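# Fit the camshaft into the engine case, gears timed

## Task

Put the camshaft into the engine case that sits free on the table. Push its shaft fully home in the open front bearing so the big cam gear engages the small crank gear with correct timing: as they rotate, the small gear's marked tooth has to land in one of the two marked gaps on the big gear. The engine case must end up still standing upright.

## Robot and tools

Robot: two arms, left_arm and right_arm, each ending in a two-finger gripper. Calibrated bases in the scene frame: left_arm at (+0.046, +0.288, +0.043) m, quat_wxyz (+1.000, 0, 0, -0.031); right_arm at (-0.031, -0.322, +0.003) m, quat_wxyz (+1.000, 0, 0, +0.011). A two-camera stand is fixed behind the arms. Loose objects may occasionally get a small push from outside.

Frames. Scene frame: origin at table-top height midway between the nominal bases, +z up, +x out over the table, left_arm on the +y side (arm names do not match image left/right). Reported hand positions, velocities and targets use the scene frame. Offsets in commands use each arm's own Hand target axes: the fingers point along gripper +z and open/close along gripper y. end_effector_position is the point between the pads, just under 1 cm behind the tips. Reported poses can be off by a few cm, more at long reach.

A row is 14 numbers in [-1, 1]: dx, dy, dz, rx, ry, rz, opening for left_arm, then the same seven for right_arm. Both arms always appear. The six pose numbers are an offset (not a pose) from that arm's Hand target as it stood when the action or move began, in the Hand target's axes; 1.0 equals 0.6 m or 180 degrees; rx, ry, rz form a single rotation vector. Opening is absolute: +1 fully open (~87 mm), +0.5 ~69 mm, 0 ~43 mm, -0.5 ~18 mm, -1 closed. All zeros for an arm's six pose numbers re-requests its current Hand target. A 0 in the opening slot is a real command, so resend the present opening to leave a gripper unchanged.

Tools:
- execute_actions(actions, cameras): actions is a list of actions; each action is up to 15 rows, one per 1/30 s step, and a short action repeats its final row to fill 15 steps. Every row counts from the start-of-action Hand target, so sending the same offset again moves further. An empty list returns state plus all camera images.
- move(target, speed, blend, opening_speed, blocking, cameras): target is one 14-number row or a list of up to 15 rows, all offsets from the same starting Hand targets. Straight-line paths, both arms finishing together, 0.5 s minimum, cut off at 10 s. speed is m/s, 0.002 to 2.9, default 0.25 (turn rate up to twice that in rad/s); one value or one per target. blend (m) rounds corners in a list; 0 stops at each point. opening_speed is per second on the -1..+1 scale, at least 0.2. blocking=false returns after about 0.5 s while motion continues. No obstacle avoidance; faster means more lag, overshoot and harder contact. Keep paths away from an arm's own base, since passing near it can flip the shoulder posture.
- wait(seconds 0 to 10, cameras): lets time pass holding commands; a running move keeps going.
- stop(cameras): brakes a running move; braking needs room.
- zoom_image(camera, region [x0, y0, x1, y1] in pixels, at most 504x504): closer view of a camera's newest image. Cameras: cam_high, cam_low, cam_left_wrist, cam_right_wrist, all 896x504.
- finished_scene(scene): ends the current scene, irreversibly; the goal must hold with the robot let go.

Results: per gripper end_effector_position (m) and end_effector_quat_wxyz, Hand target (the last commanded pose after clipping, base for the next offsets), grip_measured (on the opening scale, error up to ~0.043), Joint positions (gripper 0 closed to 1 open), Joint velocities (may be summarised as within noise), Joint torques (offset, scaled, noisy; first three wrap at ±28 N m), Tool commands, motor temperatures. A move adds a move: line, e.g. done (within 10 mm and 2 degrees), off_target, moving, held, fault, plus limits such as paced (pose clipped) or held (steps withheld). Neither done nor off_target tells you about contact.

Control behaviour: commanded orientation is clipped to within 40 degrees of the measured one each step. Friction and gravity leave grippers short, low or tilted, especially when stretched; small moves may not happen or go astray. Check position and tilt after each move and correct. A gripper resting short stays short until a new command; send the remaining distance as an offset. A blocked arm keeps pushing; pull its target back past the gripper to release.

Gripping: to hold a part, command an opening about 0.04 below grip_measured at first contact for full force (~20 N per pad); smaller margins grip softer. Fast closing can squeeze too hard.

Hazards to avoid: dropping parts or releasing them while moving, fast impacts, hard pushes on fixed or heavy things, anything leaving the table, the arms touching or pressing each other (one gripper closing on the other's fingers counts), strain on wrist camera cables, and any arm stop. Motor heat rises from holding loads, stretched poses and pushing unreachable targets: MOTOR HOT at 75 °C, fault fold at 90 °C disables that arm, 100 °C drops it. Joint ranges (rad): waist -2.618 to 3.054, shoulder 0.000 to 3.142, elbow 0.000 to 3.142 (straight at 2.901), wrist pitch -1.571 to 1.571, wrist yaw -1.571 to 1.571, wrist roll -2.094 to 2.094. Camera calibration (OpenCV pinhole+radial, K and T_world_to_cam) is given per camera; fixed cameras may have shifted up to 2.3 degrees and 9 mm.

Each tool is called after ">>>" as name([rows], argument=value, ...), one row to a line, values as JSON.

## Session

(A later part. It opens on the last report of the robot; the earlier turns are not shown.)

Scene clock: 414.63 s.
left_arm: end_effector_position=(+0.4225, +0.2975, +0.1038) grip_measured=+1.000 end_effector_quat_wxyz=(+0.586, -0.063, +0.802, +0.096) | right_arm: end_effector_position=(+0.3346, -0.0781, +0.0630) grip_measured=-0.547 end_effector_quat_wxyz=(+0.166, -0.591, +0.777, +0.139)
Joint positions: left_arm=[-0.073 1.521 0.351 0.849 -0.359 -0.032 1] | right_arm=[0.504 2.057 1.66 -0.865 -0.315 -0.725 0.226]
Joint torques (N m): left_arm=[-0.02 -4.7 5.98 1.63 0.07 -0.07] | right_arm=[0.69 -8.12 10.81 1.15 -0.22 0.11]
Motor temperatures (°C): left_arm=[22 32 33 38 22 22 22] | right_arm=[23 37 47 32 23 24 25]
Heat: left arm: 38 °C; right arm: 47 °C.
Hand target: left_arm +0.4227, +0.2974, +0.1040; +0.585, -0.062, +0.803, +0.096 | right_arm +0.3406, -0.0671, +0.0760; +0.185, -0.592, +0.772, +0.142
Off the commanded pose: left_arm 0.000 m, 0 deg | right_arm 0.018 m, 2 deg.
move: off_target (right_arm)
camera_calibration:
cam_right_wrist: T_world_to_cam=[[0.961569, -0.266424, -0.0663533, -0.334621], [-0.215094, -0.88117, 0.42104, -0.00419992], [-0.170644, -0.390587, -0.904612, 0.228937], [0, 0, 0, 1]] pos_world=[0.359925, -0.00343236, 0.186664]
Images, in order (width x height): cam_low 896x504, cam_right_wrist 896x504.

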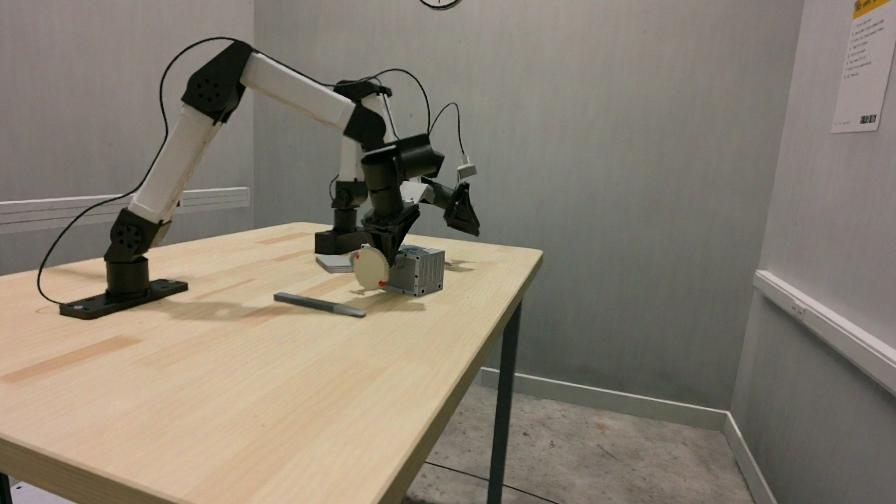

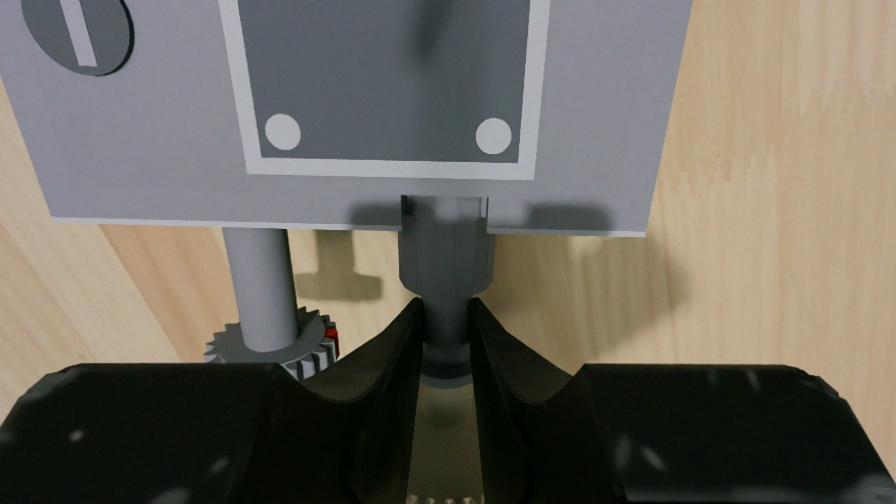

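>>> move([
  [0,0,0,0,0,0,1, 0.006,0,-0.008,0,0,0,-0.55],
  [0,0,0,0,0,0,1, 0.006,0,-0.008,0,0,0,0.1],
], speed=0.04, opening_speed=0.4, cameras=["cam_right_wrist","cam_low"])

>>> zoom_image(camera="cam_low", region=[340, 220, 440, 300])

Scene clock: 425.87 s.
left_arm: end_effector_position=(+0.4225, +0.2975, +0.1038) grip_measured=+1.000 end_effector_quat_wxyz=(+0.586, -0.063, +0.802, +0.096) | right_arm: end_effector_position=(+0.3345, -0.0782, +0.0628) grip_measured=+0.100 end_effector_quat_wxyz=(+0.166, -0.591, +0.777, +0.139)
Joint positions: left_arm=[-0.073 1.521 0.351 0.849 -0.359 -0.032 1] | right_arm=[0.504 2.058 1.66 -0.865 -0.314 -0.725 0.55]
Joint torques (N m): left_arm=[0.1 -4.93 5.97 1.68 0.06 -0.12] | right_arm=[-0.02 -9.29 9.63 1.08 -0.25 0.03]
Heat: left arm: 38 °C; right arm: 48 °C.
Hand target: left_arm +0.4227, +0.2974, +0.1040; +0.585, -0.062, +0.803, +0.096 | right_arm +0.3393, -0.0723, +0.0785; +0.185, -0.592, +0.772, +0.142
Off the commanded pose: left_arm 0.000 m, 0 deg | right_arm 0.018 m, 2 deg.
move: off_target (right_arm); target 2's new opening was sent with right_arm's hand 0.018 m and 2 deg from that target
camera_calibration:
cam_right_wrist: T_world_to_cam=[[0.961354, -0.267027, -0.0670496, -0.334462], [-0.215194, -0.880698, 0.421975, -0.00429853], [-0.171729, -0.391238, -0.904125, 0.228925], [0, 0, 0, 1]] pos_world=[0.359925, -0.0035323, 0.186365]
Images, in order (width x height): cam_low 896x504, cam_right_wrist 896x504.

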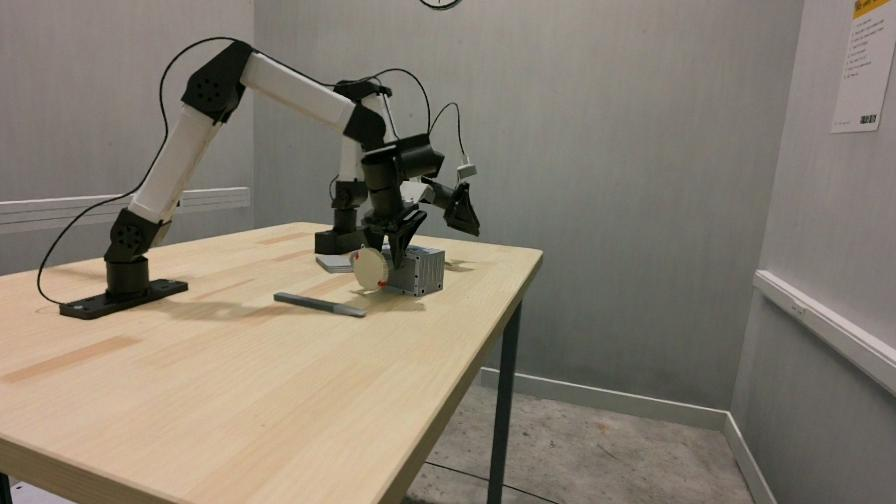

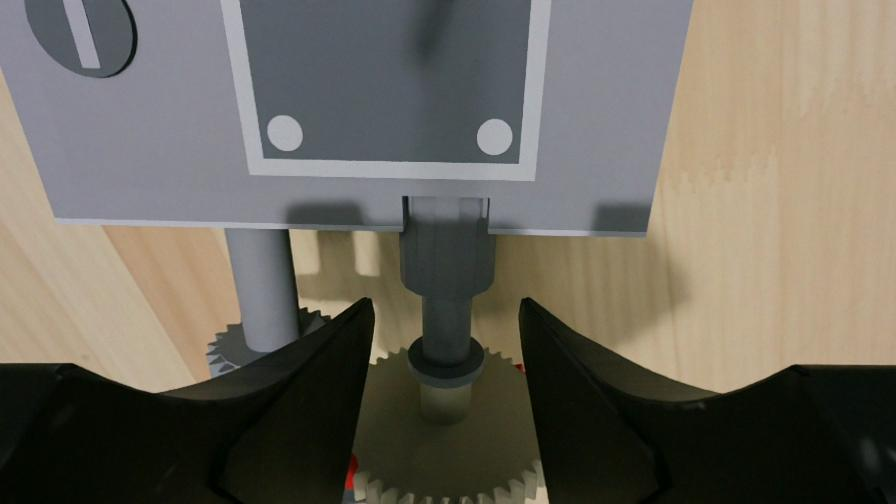

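Scaled by 5.040 from the camera's 896x504 image, which has a finer 1280x720 frame.

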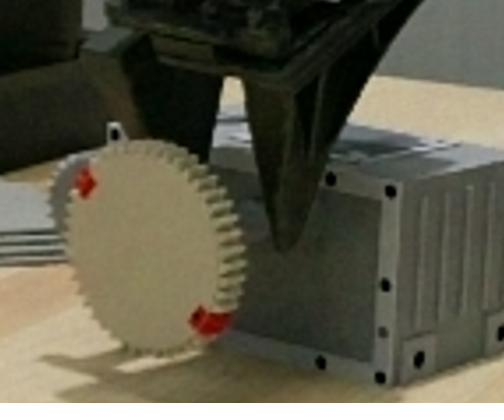

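>>> move([
  [0,0,0,0,0,0,1, -0.09,0,-0.15,0,0,0,0.1],
], speed=0.08, cameras=["cam_right_wrist","cam_low","cam_high"])

>>> zoom_image(camera="cam_low", region=[340, 220, 440, 300])

Scene clock: 440.13 s.
left_arm: end_effector_position=(+0.4225, +0.2975, +0.1038) grip_measured=+1.000 end_effector_quat_wxyz=(+0.586, -0.063, +0.802, +0.096) | right_arm: end_effector_position=(+0.3415, -0.0700, +0.1751) grip_measured=+0.100 end_effector_quat_wxyz=(+0.177, -0.592, +0.774, +0.138)
Joint positions: left_arm=[-0.073 1.521 0.351 0.849 -0.359 -0.032 1] | right_arm=[0.512 2.12 2.201 -1.32 -0.314 -0.72 0.55]
Joint torques (N m): left_arm=[0.2 -4.92 5.9 1.63 0.08 -0.11] | right_arm=[0.35 -7.92 9.66 1.09 -0.2 0.11]
Heat: left arm: 38 °C; right arm: 48 °C.
Hand target: left_arm +0.4227, +0.2974, +0.1040; +0.585, -0.062, +0.803, +0.096 | right_arm +0.3411, -0.0651, +0.1832; +0.185, -0.592, +0.772, +0.142
Off the commanded pose: left_arm 0.000 m, 0 deg | right_arm 0.009 m, 1 deg.
move: done
camera_calibration:
cam_right_wrist: T_world_to_cam=[[0.963342, -0.263154, -0.0521639, -0.334583], [-0.220206, -0.886703, 0.406531, -0.0388886], [-0.153234, -0.380141, -0.912147, 0.330651], [0, 0, 0, 1]] pos_world=[0.364421, 0.00316444, 0.299958]
Images, in order (width x height): cam_high 896x504, cam_low 896x504, cam_right_wrist 896x504.

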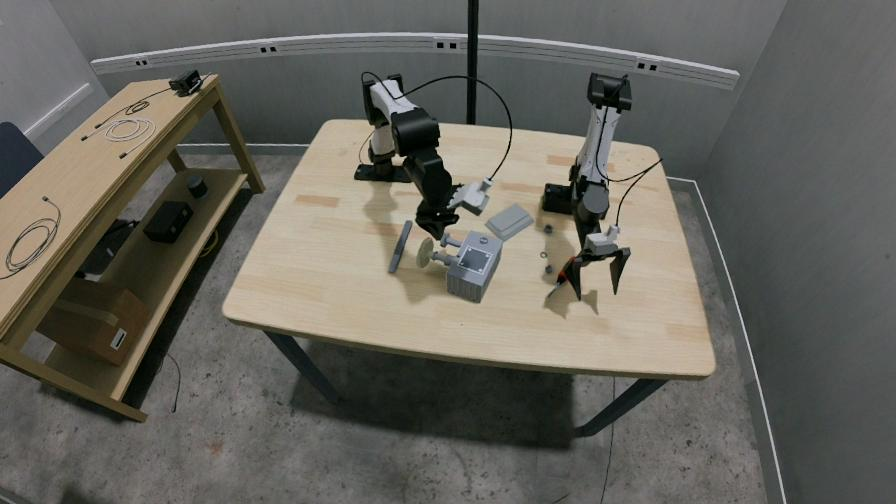

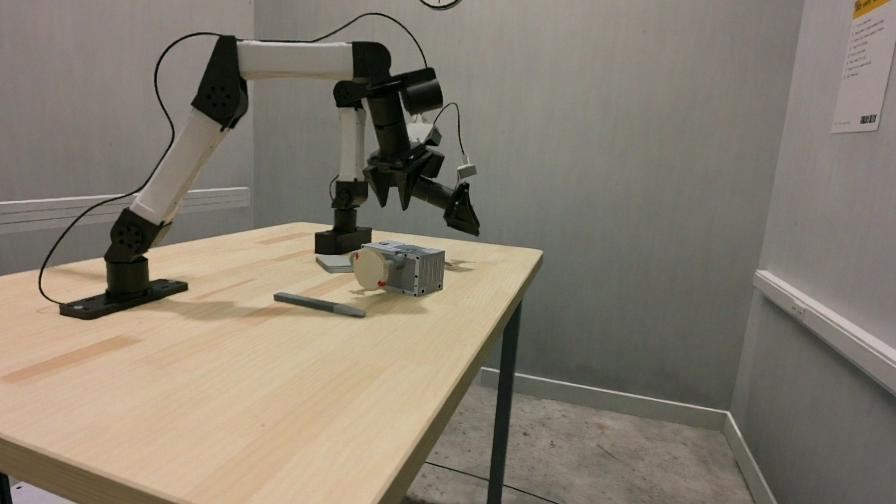

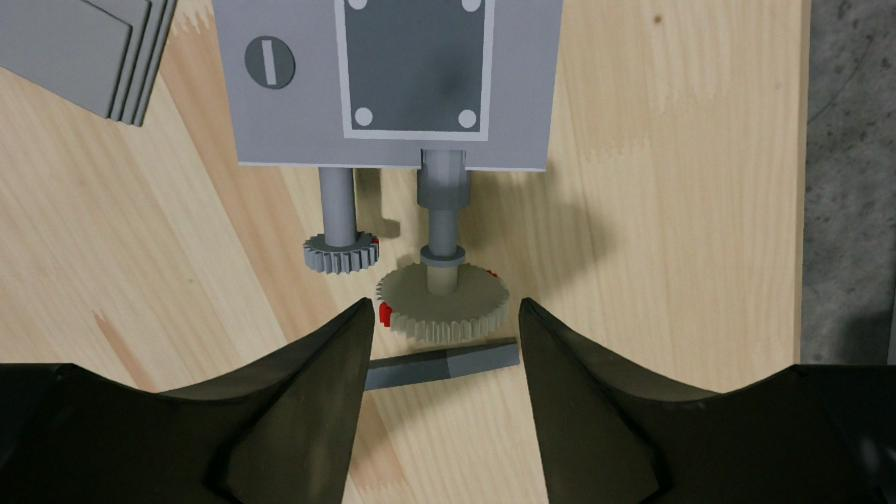

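Scaled by 5.040 from the camera's 896x504 image, which has a finer 1280x720 frame.

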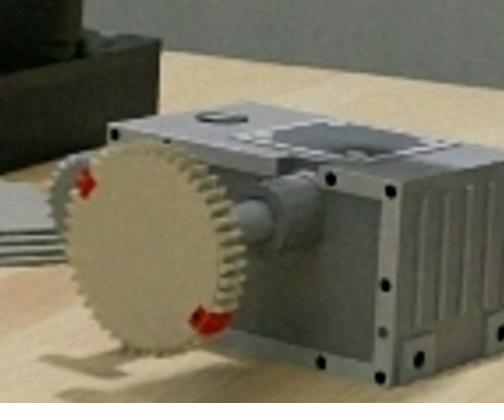

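>>> move([
  [0,0,0,0,0,0,1, 0.2138,-0.0165,-0.0843,0,0,0,1],
  [0,0,0,0,0,0,1, 0.2138,-0.0165,-0.0843,-0.0097,-0.311,-0.007,1],
  [0,0,0,0,0,0,1, 0.2805,-0.006,0.0595,-0.0097,-0.311,-0.007,1],
], speed=0.15, blend=[0.02,0.02,0], cameras=["cam_right_wrist","cam_low"])

>>> zoom_image(camera="cam_right_wrist", region=[300, 60, 604, 300])

Scene clock: 466.53 s.
left_arm: end_effector_position=(+0.4225, +0.2975, +0.1038) grip_measured=+1.000 end_effector_quat_wxyz=(+0.586, -0.063, +0.802, +0.096) | right_arm: end_effector_position=(+0.3086, -0.1979, +0.0670) grip_measured=+1.000 end_effector_quat_wxyz=(+0.506, -0.460, +0.598, +0.418)
Joint positions: left_arm=[-0.073 1.521 0.351 0.849 -0.359 -0.032 1] | right_arm=[-0.151 1.823 0.802 0.039 -1.402 -0.941 1]
Joint torques (N m): left_arm=[0.28 -4.93 5.94 1.66 0.07 -0.11] | right_arm=[0.23 -7.09 5.09 1.6 -0.51 0.11]
Heat: left arm: 38 °C; right arm: 45 °C.
Hand target: left_arm +0.4227, +0.2974, +0.1040; +0.585, -0.062, +0.803, +0.096 | right_arm +0.3099, -0.1954, +0.0752; +0.518, -0.467, +0.586, +0.412
Off the commanded pose: left_arm 0.000 m, 0 deg | right_arm 0.009 m, 2 deg.
move: done
camera_calibration:
cam_right_wrist: T_world_to_cam=[[0.97974, -0.189927, -0.0635397, -0.331969], [-0.19436, -0.825157, -0.530416, -0.048654], [0.04831, 0.532019, -0.845353, 0.292257], [0, 0, 0, 1]] pos_world=[0.301668, -0.258683, 0.20016]
Images, in order (width x height): cam_low 896x504, cam_right_wrist 896x504.

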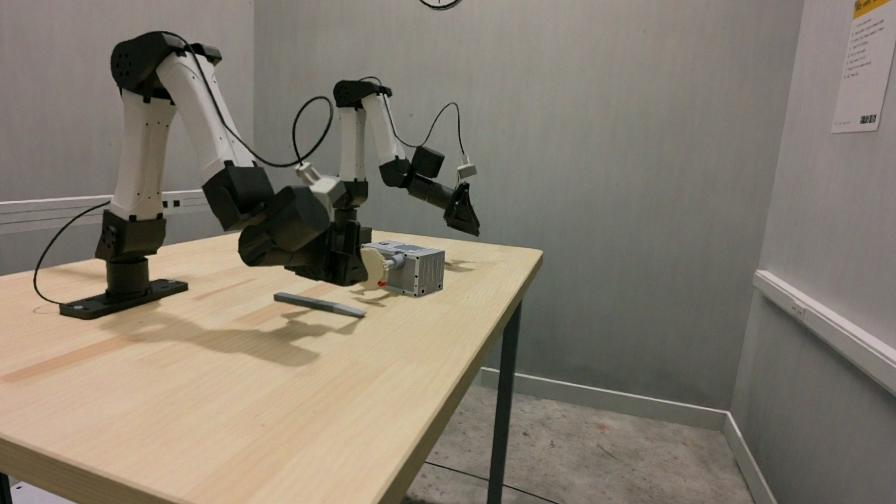

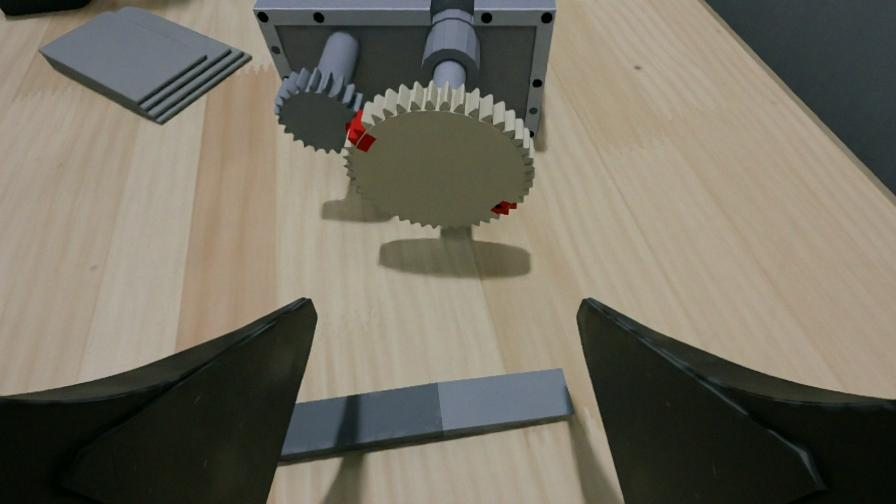

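Scaled by 1.658 from the camera's 896x504 image, which has a finer 1280x720 frame.

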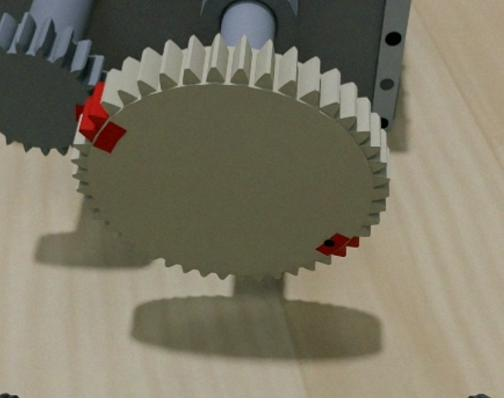

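>>> move(target=[0,0,0,0,0,0,1, -0.03,0.11,0.03,0,0,0,1], speed=0.12, cameras=["cam_right_wrist","cam_low"])

>>> zoom_image(camera="cam_right_wrist", region=[340, 60, 640, 260])

>>> zoom_image(camera="cam_low", region=[340, 230, 420, 300])

Scene clock: 506.57 s.
left_arm: end_effector_position=(+0.4225, +0.2975, +0.1038) grip_measured=+1.000 end_effector_quat_wxyz=(+0.586, -0.063, +0.802, +0.096) | right_arm: end_effector_position=(+0.2479, -0.1617, +0.0879) grip_measured=+1.000 end_effector_quat_wxyz=(+0.509, -0.462, +0.591, +0.421)
Joint positions: left_arm=[-0.073 1.521 0.351 0.849 -0.359 -0.032 1] | right_arm=[-0.04 1.547 0.463 0.507 -1.336 -0.538 1]
Joint torques (N m): left_arm=[0.2 -4.82 5.89 1.69 0.05 -0.1] | right_arm=[0.18 -4.19 5.15 2.03 -0.12 0.11]
Motor temperatures (°C): left_arm=[22 32 33 38 22 22 22] | right_arm=[23 38 42 33 23 24 24]
Heat: left arm: 38 °C; right arm: 42 °C.
Hand target: left_arm +0.4227, +0.2974, +0.1040; +0.585, -0.062, +0.803, +0.096 | right_arm +0.2500, -0.1609, +0.0908; +0.518, -0.467, +0.586, +0.412
Off the commanded pose: left_arm 0.000 m, 0 deg | right_arm 0.004 m, 2 deg.
move: done
camera_calibration:
cam_right_wrist: T_world_to_cam=[[0.981933, -0.181225, -0.0544559, -0.264237], [-0.18156, -0.821179, -0.541019, -0.0211338], [0.0533281, 0.541131, -0.839245, 0.293333], [0, 0, 0, 1]] pos_world=[0.239983, -0.223973, 0.220355]
Images, in order (width x height): cam_low 896x504, cam_right_wrist 896x504.

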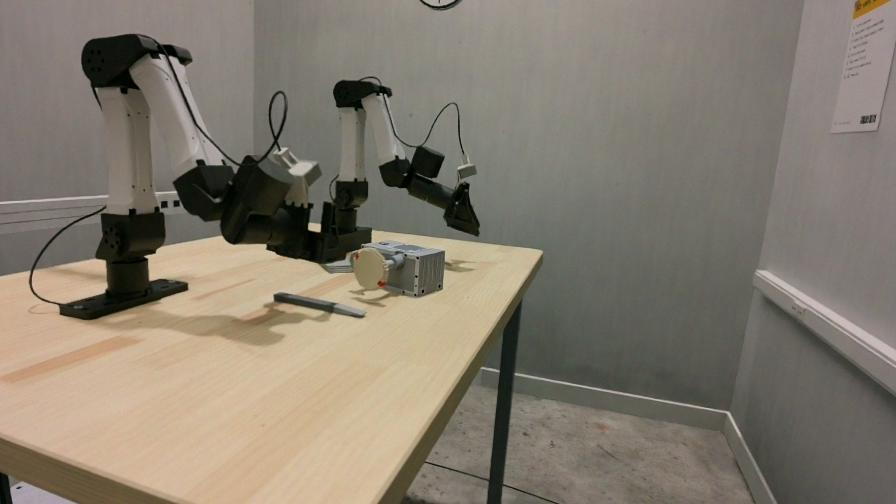

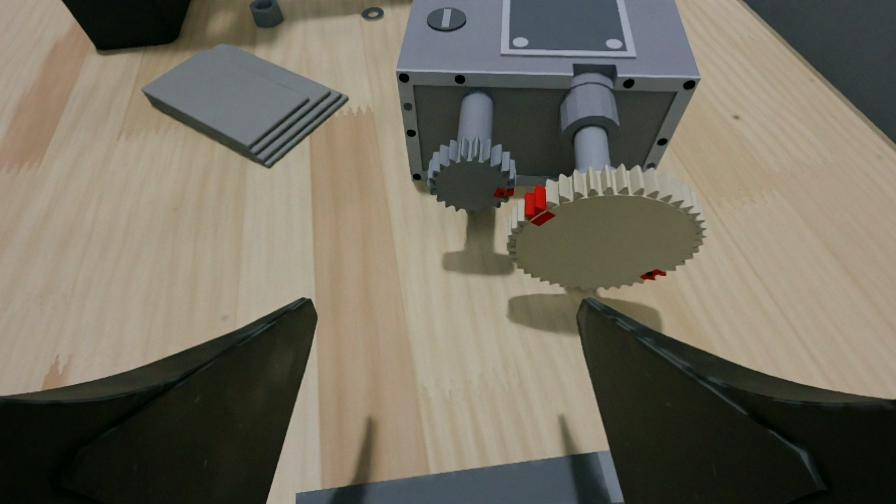

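Scaled by 1.680 from the camera's 896x504 image, which has a finer 1280x720 frame.

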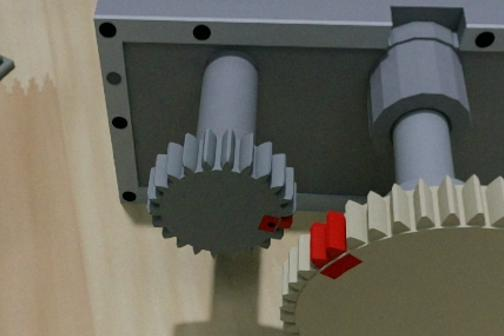

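Scaled by 6.300 from the camera's 896x504 image, which has a finer 1280x720 frame.

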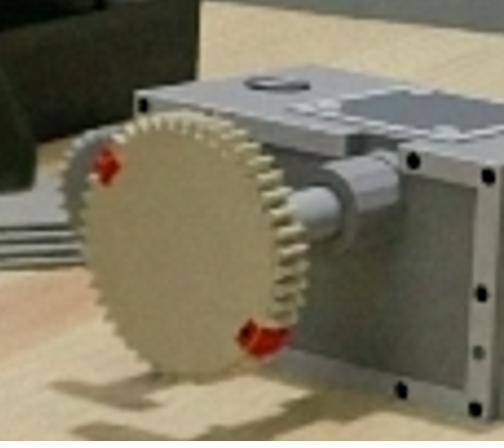

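>>> move([
  [0,0,0,0,0,0,1, 0.0,-0.104,-0.01,0,0,0,0.9],
  [0,0,0,0,0,0,1, 0.032,-0.104,0.0127,0,0,0,0.9],
], speed=0.1, blend=[0.02,0], cameras=["cam_right_wrist"])

Scene clock: 550.20 s.
left_arm: end_effector_position=(+0.4225, +0.2975, +0.1038) grip_measured=+1.000 end_effector_quat_wxyz=(+0.586, -0.063, +0.802, +0.096) | right_arm: end_effector_position=(+0.3073, -0.1715, +0.0674) grip_measured=+0.900 end_effector_quat_wxyz=(+0.510, -0.461, +0.593, +0.418)
Joint positions: left_arm=[-0.073 1.521 0.351 0.849 -0.359 -0.032 1] | right_arm=[-0.067 1.82 0.682 0.505 -1.352 -0.595 0.95]
Joint torques (N m): left_arm=[0.17 -4.77 6.04 1.69 0.09 -0.09] | right_arm=[0.23 -5 6.12 1.97 -0.21 0.11]
Heat: left arm: 38 °C; right arm: 41 °C.
Hand target: left_arm +0.4227, +0.2974, +0.1040; +0.585, -0.062, +0.803, +0.096 | right_arm +0.3121, -0.1700, +0.0709; +0.518, -0.467, +0.586, +0.412
Off the commanded pose: left_arm 0.000 m, 0 deg | right_arm 0.006 m, 2 deg.
move: done; blend cut to 0.0118 m at target 1
camera_calibration:
cam_right_wrist: T_world_to_cam=[[0.980643, -0.18805, -0.0545615, -0.326179], [-0.187407, -0.820667, -0.5398, -0.0275863], [0.0567326, 0.539576, -0.840023, 0.277069], [0, 0, 0, 1]] pos_world=[0.298976, -0.233477, 0.200057]
Images, in order (width x height): cam_right_wrist 896x504.

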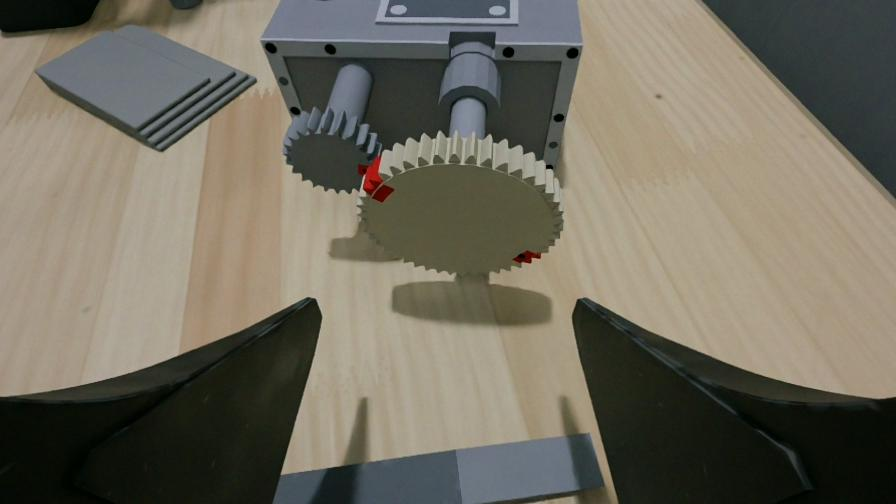

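>>> move(target=[0,0,0,0,0,0,1, -0.012,-0.009,0.05,0,0,0,0.9], speed=0.08, cameras=["cam_right_wrist"])

Scene clock: 558.33 s.
left_arm: end_effector_position=(+0.4225, +0.2975, +0.1038) grip_measured=+1.000 end_effector_quat_wxyz=(+0.586, -0.063, +0.802, +0.096) | right_arm: end_effector_position=(+0.3143, -0.1429, +0.0674) grip_measured=+0.900 end_effector_quat_wxyz=(+0.505, -0.460, +0.596, +0.423)
Joint positions: left_arm=[-0.073 1.521 0.351 0.849 -0.359 -0.032 1] | right_arm=[0.025 1.863 0.685 0.7 -1.278 -0.419 0.95]
Joint torques (N m): left_arm=[0.1 -4.9 5.9 1.65 0.08 -0.11] | right_arm=[0.17 -5.15 7.35 2.12 -0.07 0.1]
Motor temperatures (°C): left_arm=[22 32 33 38 22 22 22] | right_arm=[23 33 41 36 23 24 24]
Heat: left arm: 38 °C; right arm: 41 °C.
Hand target: left_arm +0.4227, +0.2974, +0.1040; +0.585, -0.062, +0.803, +0.096 | right_arm +0.3242, -0.1412, +0.0744; +0.518, -0.467, +0.586, +0.412
Off the commanded pose: left_arm 0.000 m, 0 deg | right_arm 0.012 m, 2 deg.
move: off_target (right_arm)
camera_calibration:
cam_right_wrist: T_world_to_cam=[[0.981048, -0.181298, -0.0683839, -0.32587], [-0.18938, -0.822476, -0.536348, -0.00269052], [0.0409948, 0.539133, -0.841222, 0.266134], [0, 0, 0, 1]] pos_world=[0.308274, -0.204774, 0.200151]
Images, in order (width x height): cam_right_wrist 896x504.

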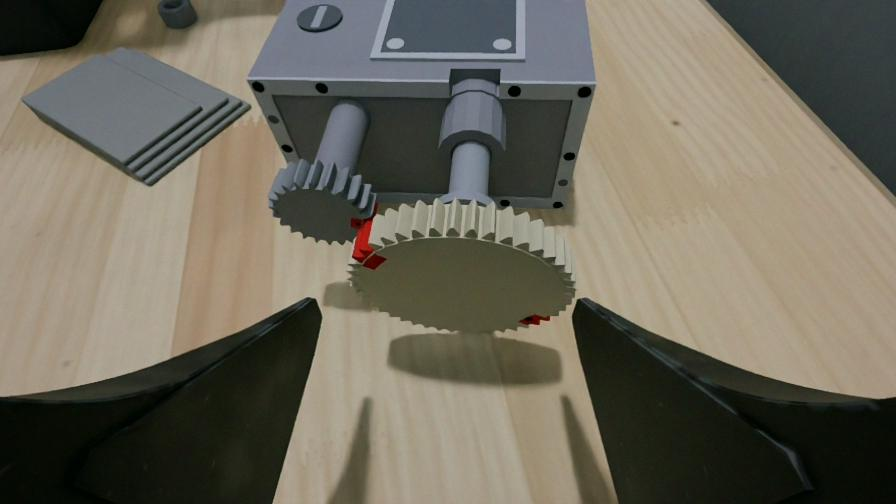

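>>> move([
  [0,0,0,0,0,0,1, -0.004,-0.012,-0.004,0,0,0,0.9],
  [0,0,0,0,0,0,1, -0.007,-0.012,0.018,0,0,0,0.9],
], speed=0.06, cameras=["cam_right_wrist"])

Scene clock: 565.17 s.
left_arm: end_effector_position=(+0.4225, +0.2975, +0.1038) grip_measured=+1.000 end_effector_quat_wxyz=(+0.586, -0.063, +0.802, +0.096) | right_arm: end_effector_position=(+0.3225, -0.1340, +0.0688) grip_measured=+0.900 end_effector_quat_wxyz=(+0.503, -0.459, +0.597, +0.424)
Joint positions: left_arm=[-0.073 1.521 0.351 0.849 -0.359 -0.032 1] | right_arm=[0.052 1.886 0.72 0.718 -1.254 -0.384 0.95]
Joint torques (N m): left_arm=[0.21 -4.88 6.01 1.66 0.03 -0.09] | right_arm=[0.17 -5.31 7.88 2.15 -0.06 0.11]
Heat: left arm: 38 °C; right arm: 41 °C.
Hand target: left_arm +0.4227, +0.2974, +0.1040; +0.585, -0.062, +0.803, +0.096 | right_arm +0.3338, -0.1320, +0.0772; +0.518, -0.467, +0.586, +0.412
Off the commanded pose: left_arm 0.000 m, 0 deg | right_arm 0.014 m, 3 deg.
move: off_target (right_arm)
camera_calibration:
cam_right_wrist: T_world_to_cam=[[0.980754, -0.181346, -0.0723591, -0.331862], [-0.191655, -0.823376, -0.534154, 0.00736638], [0.0372878, 0.537742, -0.842285, 0.263247], [0, 0, 0, 1]] pos_world=[0.317071, -0.195675, 0.20165]
Images, in order (width x height): cam_right_wrist 896x504.

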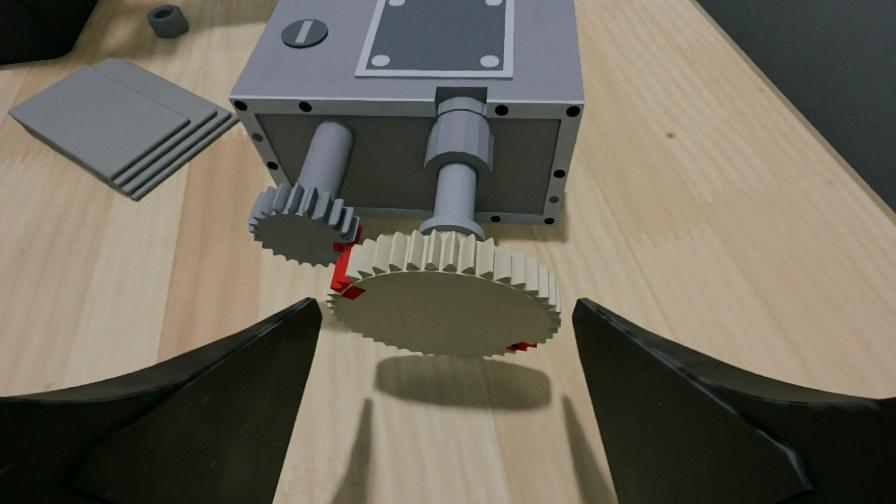

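>>> move([
  [0,0,0,0,0,0,1, 0,0,0.007,0,0,0,0.9],
  [0,0,0,0,0,0,1, 0,0,0.007,0,0,0,0.48],
], opening_speed=0.4, speed=0.04, cameras=["cam_right_wrist"])

Scene clock: 572.13 s.
left_arm: end_effector_position=(+0.4225, +0.2975, +0.1038) grip_measured=+1.000 end_effector_quat_wxyz=(+0.586, -0.063, +0.802, +0.096) | right_arm: end_effector_position=(+0.3237, -0.1311, +0.0675) grip_measured=+0.481 end_effector_quat_wxyz=(+0.503, -0.458, +0.599, +0.423)
Joint positions: left_arm=[-0.073 1.521 0.351 0.849 -0.359 -0.032 1] | right_arm=[0.062 1.894 0.72 0.739 -1.239 -0.367 0.74]
Joint torques (N m): left_arm=[0.2 -4.85 5.96 1.66 0.07 -0.11] | right_arm=[0.35 -5.35 8.09 2.15 -0.08 0.08]
Heat: left arm: 38 °C; right arm: 41 °C.
Hand target: left_arm +0.4227, +0.2974, +0.1040; +0.585, -0.062, +0.803, +0.096 | right_arm +0.3347, -0.1279, +0.0767; +0.518, -0.467, +0.586, +0.412
Off the commanded pose: left_arm 0.000 m, 0 deg | right_arm 0.015 m, 3 deg.
move: off_target (right_arm); target 2's new opening was sent with right_arm's hand 0.015 m and 3 deg from that target
camera_calibration:
cam_right_wrist: T_world_to_cam=[[0.979508, -0.186845, -0.0751828, -0.332752], [-0.197866, -0.82309, -0.532326, 0.0111888], [0.0375802, 0.536294, -0.843194, 0.260333], [0, 0, 0, 1]] pos_world=[0.318364, -0.192579, 0.20045]
Images, in order (width x height): cam_right_wrist 896x504.

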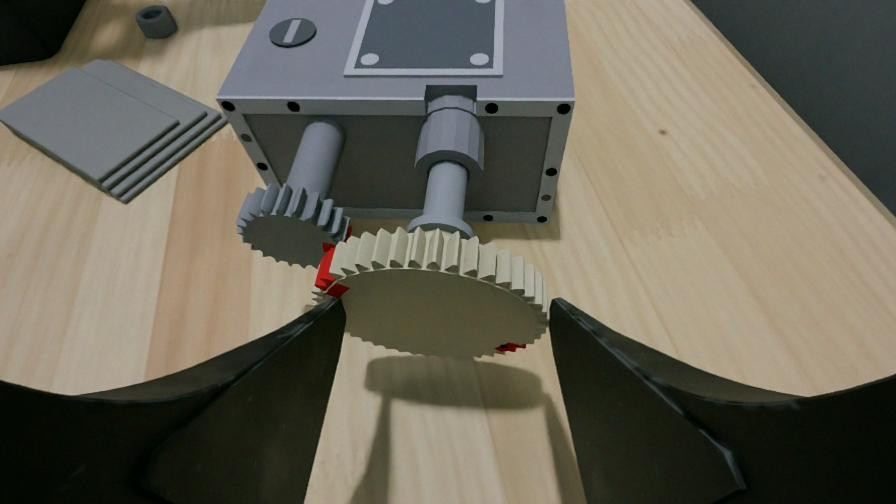

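>>> move([
  [0,0,0,0,0,0,1, 0,0,0,0,0,0,0.9],
  [0,0,0,0,0,0,1, 0,0,-0.02,0,0,0,0.9],
  [0,0,0,0,0,0,1, 0.002,0.016,-0.02,0,0,0,0.9],
], opening_speed=0.8, speed=0.05, cameras=["cam_right_wrist"])

Scene clock: 584.93 s.
left_arm: end_effector_position=(+0.4225, +0.2975, +0.1038) grip_measured=+1.000 end_effector_quat_wxyz=(+0.586, -0.063, +0.802, +0.096) | right_arm: end_effector_position=(+0.3226, -0.1387, +0.0655) grip_measured=+0.900 end_effector_quat_wxyz=(+0.505, -0.455, +0.602, +0.418)
Joint positions: left_arm=[-0.073 1.521 0.351 0.849 -0.359 -0.032 1] | right_arm=[0.041 1.887 0.706 0.729 -1.247 -0.388 0.95]
Joint torques (N m): left_arm=[-0.01 -4.85 5.91 1.65 0.07 -0.1] | right_arm=[-0.02 -7.82 4.85 1.99 -0.26 -0.05]
Heat: left arm: 38 °C; right arm: 41 °C.
Hand target: left_arm +0.4227, +0.2974, +0.1040; +0.585, -0.062, +0.803, +0.096 | right_arm +0.3226, -0.1374, +0.0768; +0.518, -0.467, +0.586, +0.412
Off the commanded pose: left_arm 0.000 m, 0 deg | right_arm 0.012 m, 3 deg.
move: off_target (right_arm)
camera_calibration:
cam_right_wrist: T_world_to_cam=[[0.977586, -0.198015, -0.0715265, -0.334427], [-0.205382, -0.822212, -0.530835, 0.00606598], [0.0463031, 0.533627, -0.844451, 0.259642], [0, 0, 0, 1]] pos_world=[0.316155, -0.199786, 0.198554]
Images, in order (width x height): cam_right_wrist 896x504.

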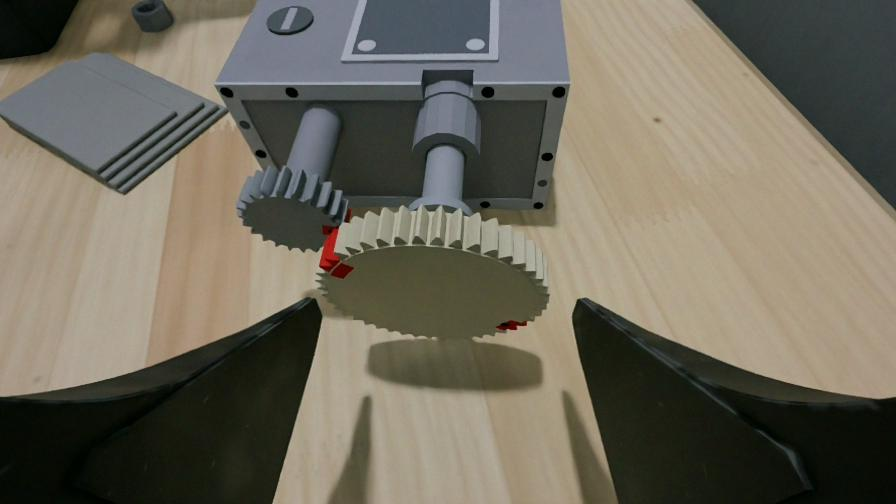

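>>> move([
  [0,0,0,0,0,0,1, 0,0.009,0.0,0,0,0,0.9],
  [0,0,0,0,0,0,1, -0.001,0.009,0.018,0,0,0,0.9],
], speed=0.05, cameras=["cam_right_wrist"])

Scene clock: 591.37 s.
left_arm: end_effector_position=(+0.4225, +0.2975, +0.1038) grip_measured=+1.000 end_effector_quat_wxyz=(+0.586, -0.063, +0.802, +0.096) | right_arm: end_effector_position=(+0.3182, -0.1320, +0.0670) grip_measured=+0.900 end_effector_quat_wxyz=(+0.505, -0.454, +0.604, +0.417)
Joint positions: left_arm=[-0.073 1.521 0.351 0.849 -0.359 -0.032 1] | right_arm=[0.064 1.872 0.684 0.762 -1.221 -0.358 0.95]
Joint torques (N m): left_arm=[0.13 -4.75 6.06 1.67 0.06 -0.07] | right_arm=[1.11 -6.34 5.44 2.3 -0.15 0.07]
Heat: left arm: 38 °C; right arm: 41 °C.
Hand target: left_arm +0.4227, +0.2974, +0.1040; +0.585, -0.062, +0.803, +0.096 | right_arm +0.3197, -0.1257, +0.0761; +0.518, -0.467, +0.586, +0.412
Off the commanded pose: left_arm 0.000 m, 0 deg | right_arm 0.011 m, 3 deg.
move: off_target (right_arm)
camera_calibration:
cam_right_wrist: T_world_to_cam=[[0.976624, -0.202028, -0.0734238, -0.328805], [-0.209888, -0.8225, -0.528622, 0.012744], [0.0464054, 0.531675, -0.845676, 0.257381], [0, 0, 0, 1]] pos_world=[0.311849, -0.192789, 0.200255]
Images, in order (width x height): cam_right_wrist 896x504.

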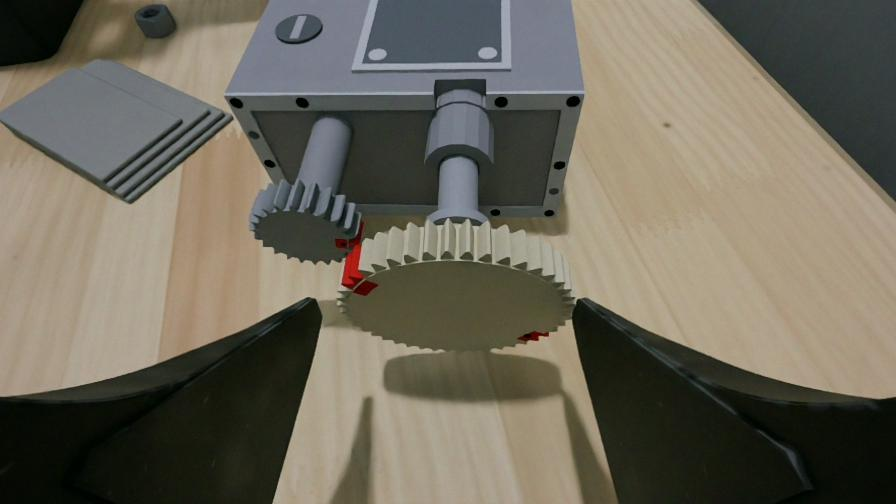

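>>> move([
  [0,0,0,0,0,0,1, 0,-0.001,-0.012,0,0,0,0.9],
  [0,0,0,0,0,0,1, 0,-0.01,-0.012,0,0,0,0.9],
  [0,0,0,0,0,0,1, -0.001,-0.008,0.006,0,0,0,0.9],
], speed=0.05, cameras=["cam_right_wrist"])

Scene clock: 600.03 s.
left_arm: end_effector_position=(+0.4225, +0.2975, +0.1038) grip_measured=+1.000 end_effector_quat_wxyz=(+0.586, -0.063, +0.802, +0.096) | right_arm: end_effector_position=(+0.3177, -0.1282, +0.0681) grip_measured=+0.900 end_effector_quat_wxyz=(+0.506, -0.458, +0.600, +0.417)
Joint positions: left_arm=[-0.073 1.521 0.351 0.849 -0.359 -0.032 1] | right_arm=[0.075 1.872 0.684 0.774 -1.217 -0.354 0.95]
Joint torques (N m): left_arm=[0.21 -4.88 5.87 1.63 0.06 -0.11] | right_arm=[0.66 -5.05 7.58 2.19 -0.13 0.11]
Heat: left arm: 38 °C; right arm: 41 °C.
Hand target: left_arm +0.4227, +0.2974, +0.1040; +0.585, -0.062, +0.803, +0.096 | right_arm +0.3253, -0.1232, +0.0763; +0.518, -0.467, +0.586, +0.412
Off the commanded pose: left_arm 0.000 m, 0 deg | right_arm 0.012 m, 2 deg.
move: off_target (right_arm)
camera_calibration:
cam_right_wrist: T_world_to_cam=[[0.978482, -0.195585, -0.06573, -0.32771], [-0.200281, -0.823704, -0.530471, 0.0133135], [0.04961, 0.532221, -0.845151, 0.255264], [0, 0, 0, 1]] pos_world=[0.310661, -0.188986, 0.201259]
Images, in order (width x height): cam_right_wrist 896x504.

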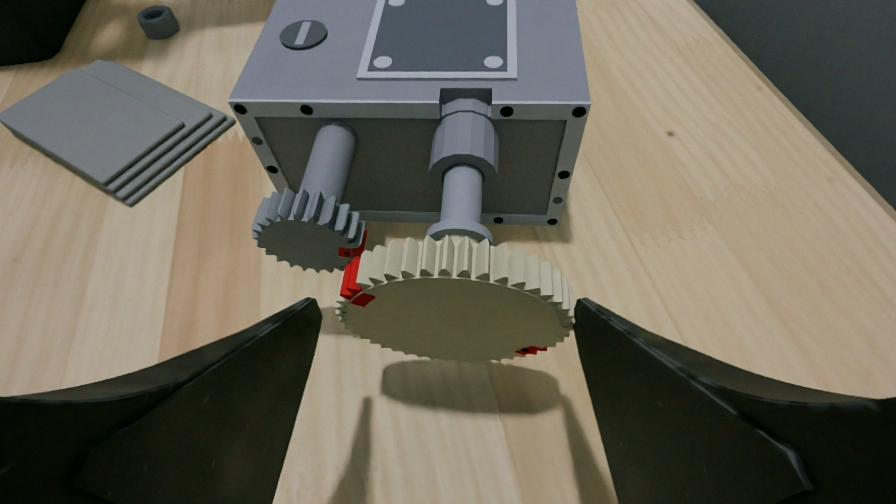

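>>> move([
  [0,0,0,0,0,0,1, 0,-0.003,0,0,0,0,0.9],
  [0,0,0,0,0,0,1, 0,-0.003,0,0,0,0,0.49],
], opening_speed=0.4, speed=0.04, cameras=["cam_right_wrist"])

Scene clock: 607.03 s.
left_arm: end_effector_position=(+0.4225, +0.2975, +0.1038) grip_measured=+1.000 end_effector_quat_wxyz=(+0.586, -0.063, +0.802, +0.096) | right_arm: end_effector_position=(+0.3194, -0.1276, +0.0673) grip_measured=+0.735 end_effector_quat_wxyz=(+0.507, -0.458, +0.601, +0.416)
Joint positions: left_arm=[-0.073 1.521 0.351 0.849 -0.359 -0.032 1] | right_arm=[0.077 1.878 0.689 0.777 -1.213 -0.353 0.867]
Joint torques (N m): left_arm=[0.27 -4.74 5.97 1.62 0.05 -0.11] | right_arm=[0.36 -5.26 7.82 2.11 -0.19 0.1]
Heat: left arm: 38 °C; right arm: 42 °C.
Hand target: left_arm +0.4227, +0.2974, +0.1040; +0.585, -0.062, +0.803, +0.096 | right_arm +0.3270, -0.1237, +0.0764; +0.518, -0.467, +0.586, +0.412
Off the commanded pose: left_arm 0.000 m, 0 deg | right_arm 0.012 m, 2 deg.
move: off_target (right_arm); target 2's new opening was sent with right_arm's hand 0.013 m and 2 deg from that target
camera_calibration:
cam_right_wrist: T_world_to_cam=[[0.97813, -0.197724, -0.0645574, -0.329496], [-0.201516, -0.823978, -0.529577, 0.0140349], [0.0515164, 0.531005, -0.845801, 0.253486], [0, 0, 0, 1]] pos_world=[0.31206, -0.188187, 0.20056]
Images, in order (width x height): cam_right_wrist 896x504.

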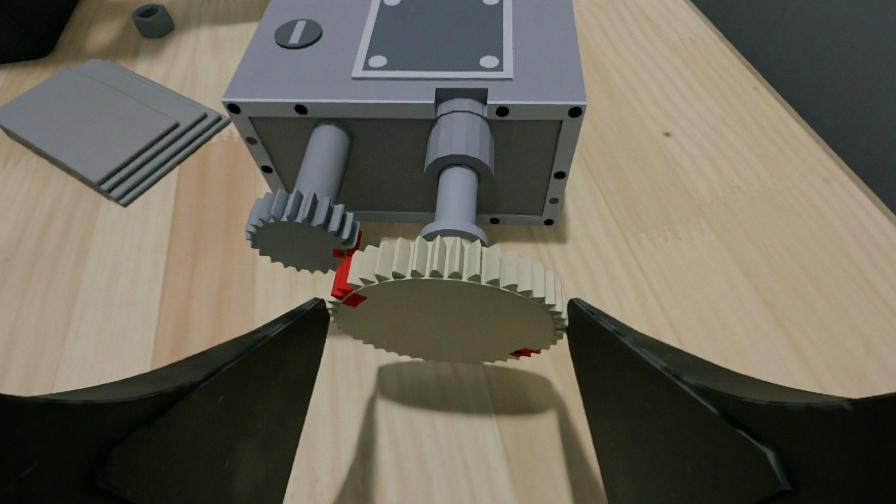

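>>> move(target=[0,0,0,0,0,0,1, 0,0,0,0,0,0,0.44], opening_speed=0.4, speed=0.04, cameras=["cam_right_wrist"])

>>> zoom_image(camera="cam_right_wrist", region=[280, 200, 620, 380])

Scene clock: 616.00 s.
left_arm: end_effector_position=(+0.4225, +0.2975, +0.1038) grip_measured=+1.000 end_effector_quat_wxyz=(+0.586, -0.063, +0.802, +0.096) | right_arm: end_effector_position=(+0.3194, -0.1276, +0.0673) grip_measured=+0.735 end_effector_quat_wxyz=(+0.507, -0.458, +0.601, +0.416)
Joint positions: left_arm=[-0.073 1.521 0.351 0.849 -0.359 -0.032 1] | right_arm=[0.077 1.878 0.689 0.777 -1.213 -0.353 0.867]
Joint torques (N m): left_arm=[0.18 -4.82 6.01 1.66 0.09 -0.07] | right_arm=[0.36 -5.24 7.82 2.11 -0.19 0.09]
Heat: left arm: 38 °C; right arm: 42 °C.
Hand target: left_arm +0.4227, +0.2974, +0.1040; +0.585, -0.062, +0.803, +0.096 | right_arm +0.3270, -0.1237, +0.0764; +0.518, -0.467, +0.586, +0.412
Off the commanded pose: left_arm 0.000 m, 0 deg | right_arm 0.013 m, 2 deg.
move: off_target (right_arm)
camera_calibration:
cam_right_wrist: T_world_to_cam=[[0.97813, -0.197724, -0.0645574, -0.329496], [-0.201516, -0.823978, -0.529577, 0.0140349], [0.0515164, 0.531005, -0.845801, 0.253486], [0, 0, 0, 1]] pos_world=[0.31206, -0.188187, 0.20056]
Images, in order (width x height): cam_right_wrist 896x504.

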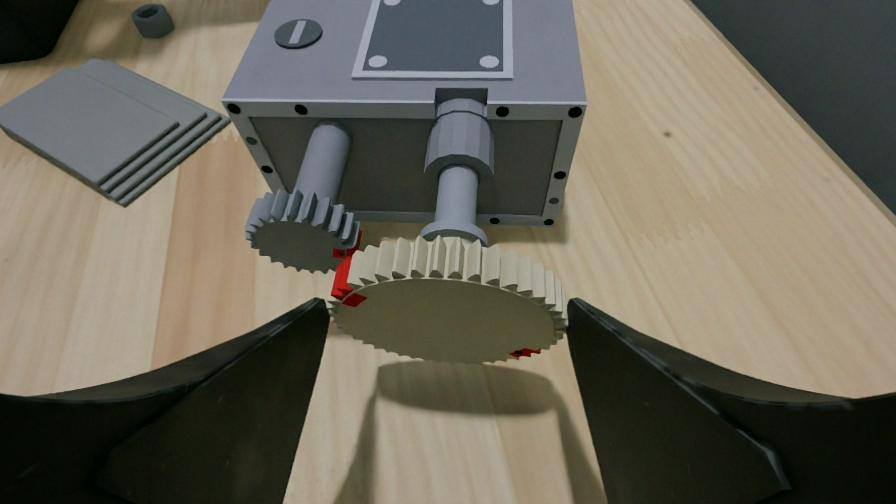

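Scaled by 1.482 from the camera's 896x504 image, which has a finer 1280x720 frame.

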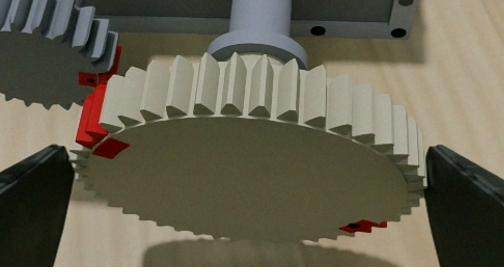

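>>> move(target=[0,0,0,0,0,0,1, 0,0,0,0.0275,0,-0.2216,0.44], speed=0.15, cameras=["cam_right_wrist","cam_low"])

>>> zoom_image(camera="cam_low", region=[300, 200, 440, 310])

Scene clock: 635.70 s.
left_arm: end_effector_position=(+0.4225, +0.2975, +0.1038) grip_measured=+1.000 end_effector_quat_wxyz=(+0.586, -0.063, +0.802, +0.096) | right_arm: end_effector_position=(+0.3170, -0.1277, +0.0659) grip_measured=+0.735 end_effector_quat_wxyz=(+0.624, -0.606, +0.440, +0.224)
Joint positions: left_arm=[-0.073 1.521 0.351 0.849 -0.359 -0.032 1] | right_arm=[0.114 1.869 0.519 1.057 -1.137 -0.865 0.867]
Joint torques (N m): left_arm=[0.18 -4.79 6 1.64 0.07 -0.03] | right_arm=[1.16 -4.42 5.09 2.67 0.27 -0.37]
Heat: left arm: 38 °C; right arm: 43 °C.
Hand target: left_arm +0.4227, +0.2974, +0.1040; +0.585, -0.062, +0.803, +0.096 | right_arm +0.3270, -0.1236, +0.0763; +0.647, -0.616, +0.409, +0.185
Off the commanded pose: left_arm 0.000 m, 0 deg | right_arm 0.015 m, 6 deg.
move: off_target (right_arm)
camera_calibration:
cam_right_wrist: T_world_to_cam=[[0.835278, -0.130976, 0.534, -0.312985], [0.131676, -0.8953, -0.425559, -0.108883], [0.533828, 0.425775, -0.730578, 0.0785513], [0, 0, 0, 1]] pos_world=[0.233834, -0.171921, 0.178186]
Images, in order (width x height): cam_low 896x504, cam_right_wrist 896x504.

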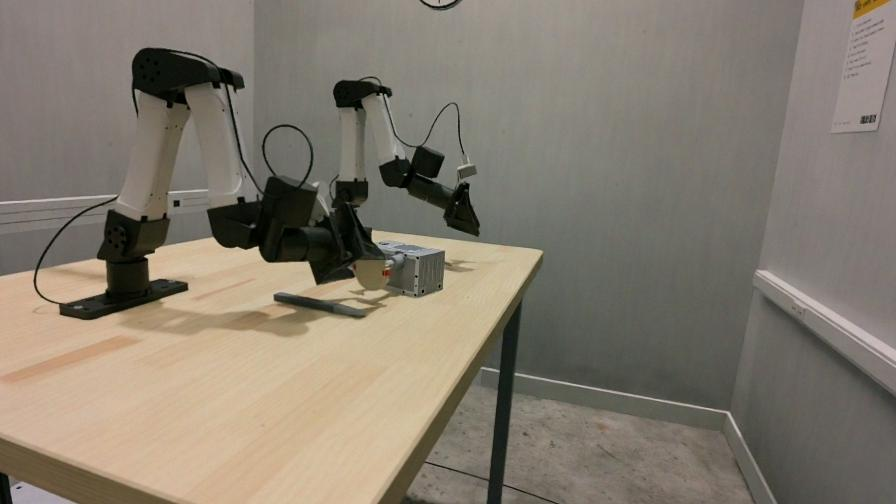

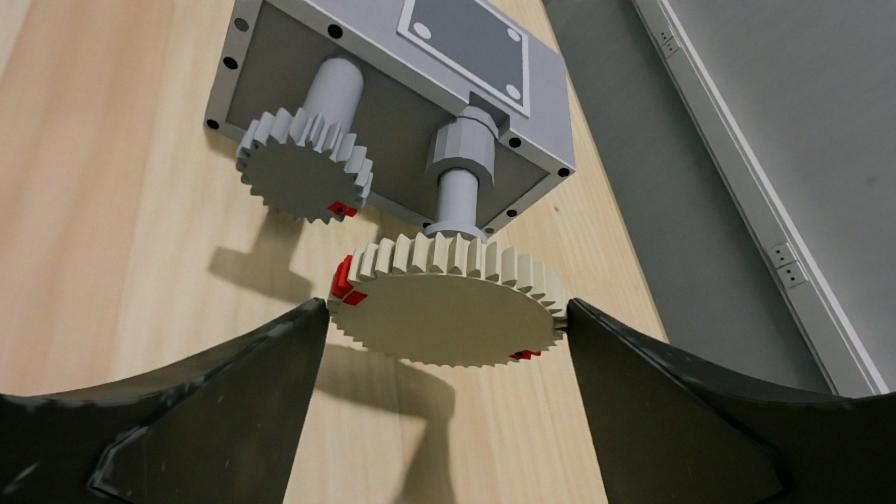

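Scaled by 3.600 from the camera's 896x504 image, which has a finer 1280x720 frame.

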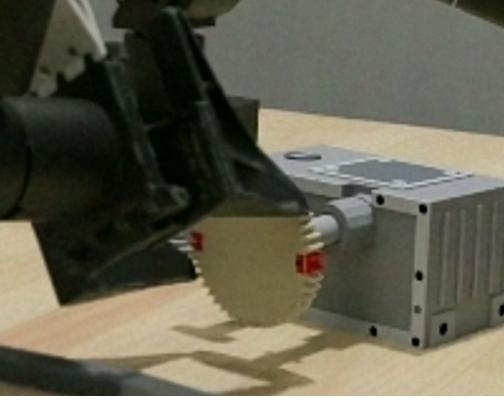

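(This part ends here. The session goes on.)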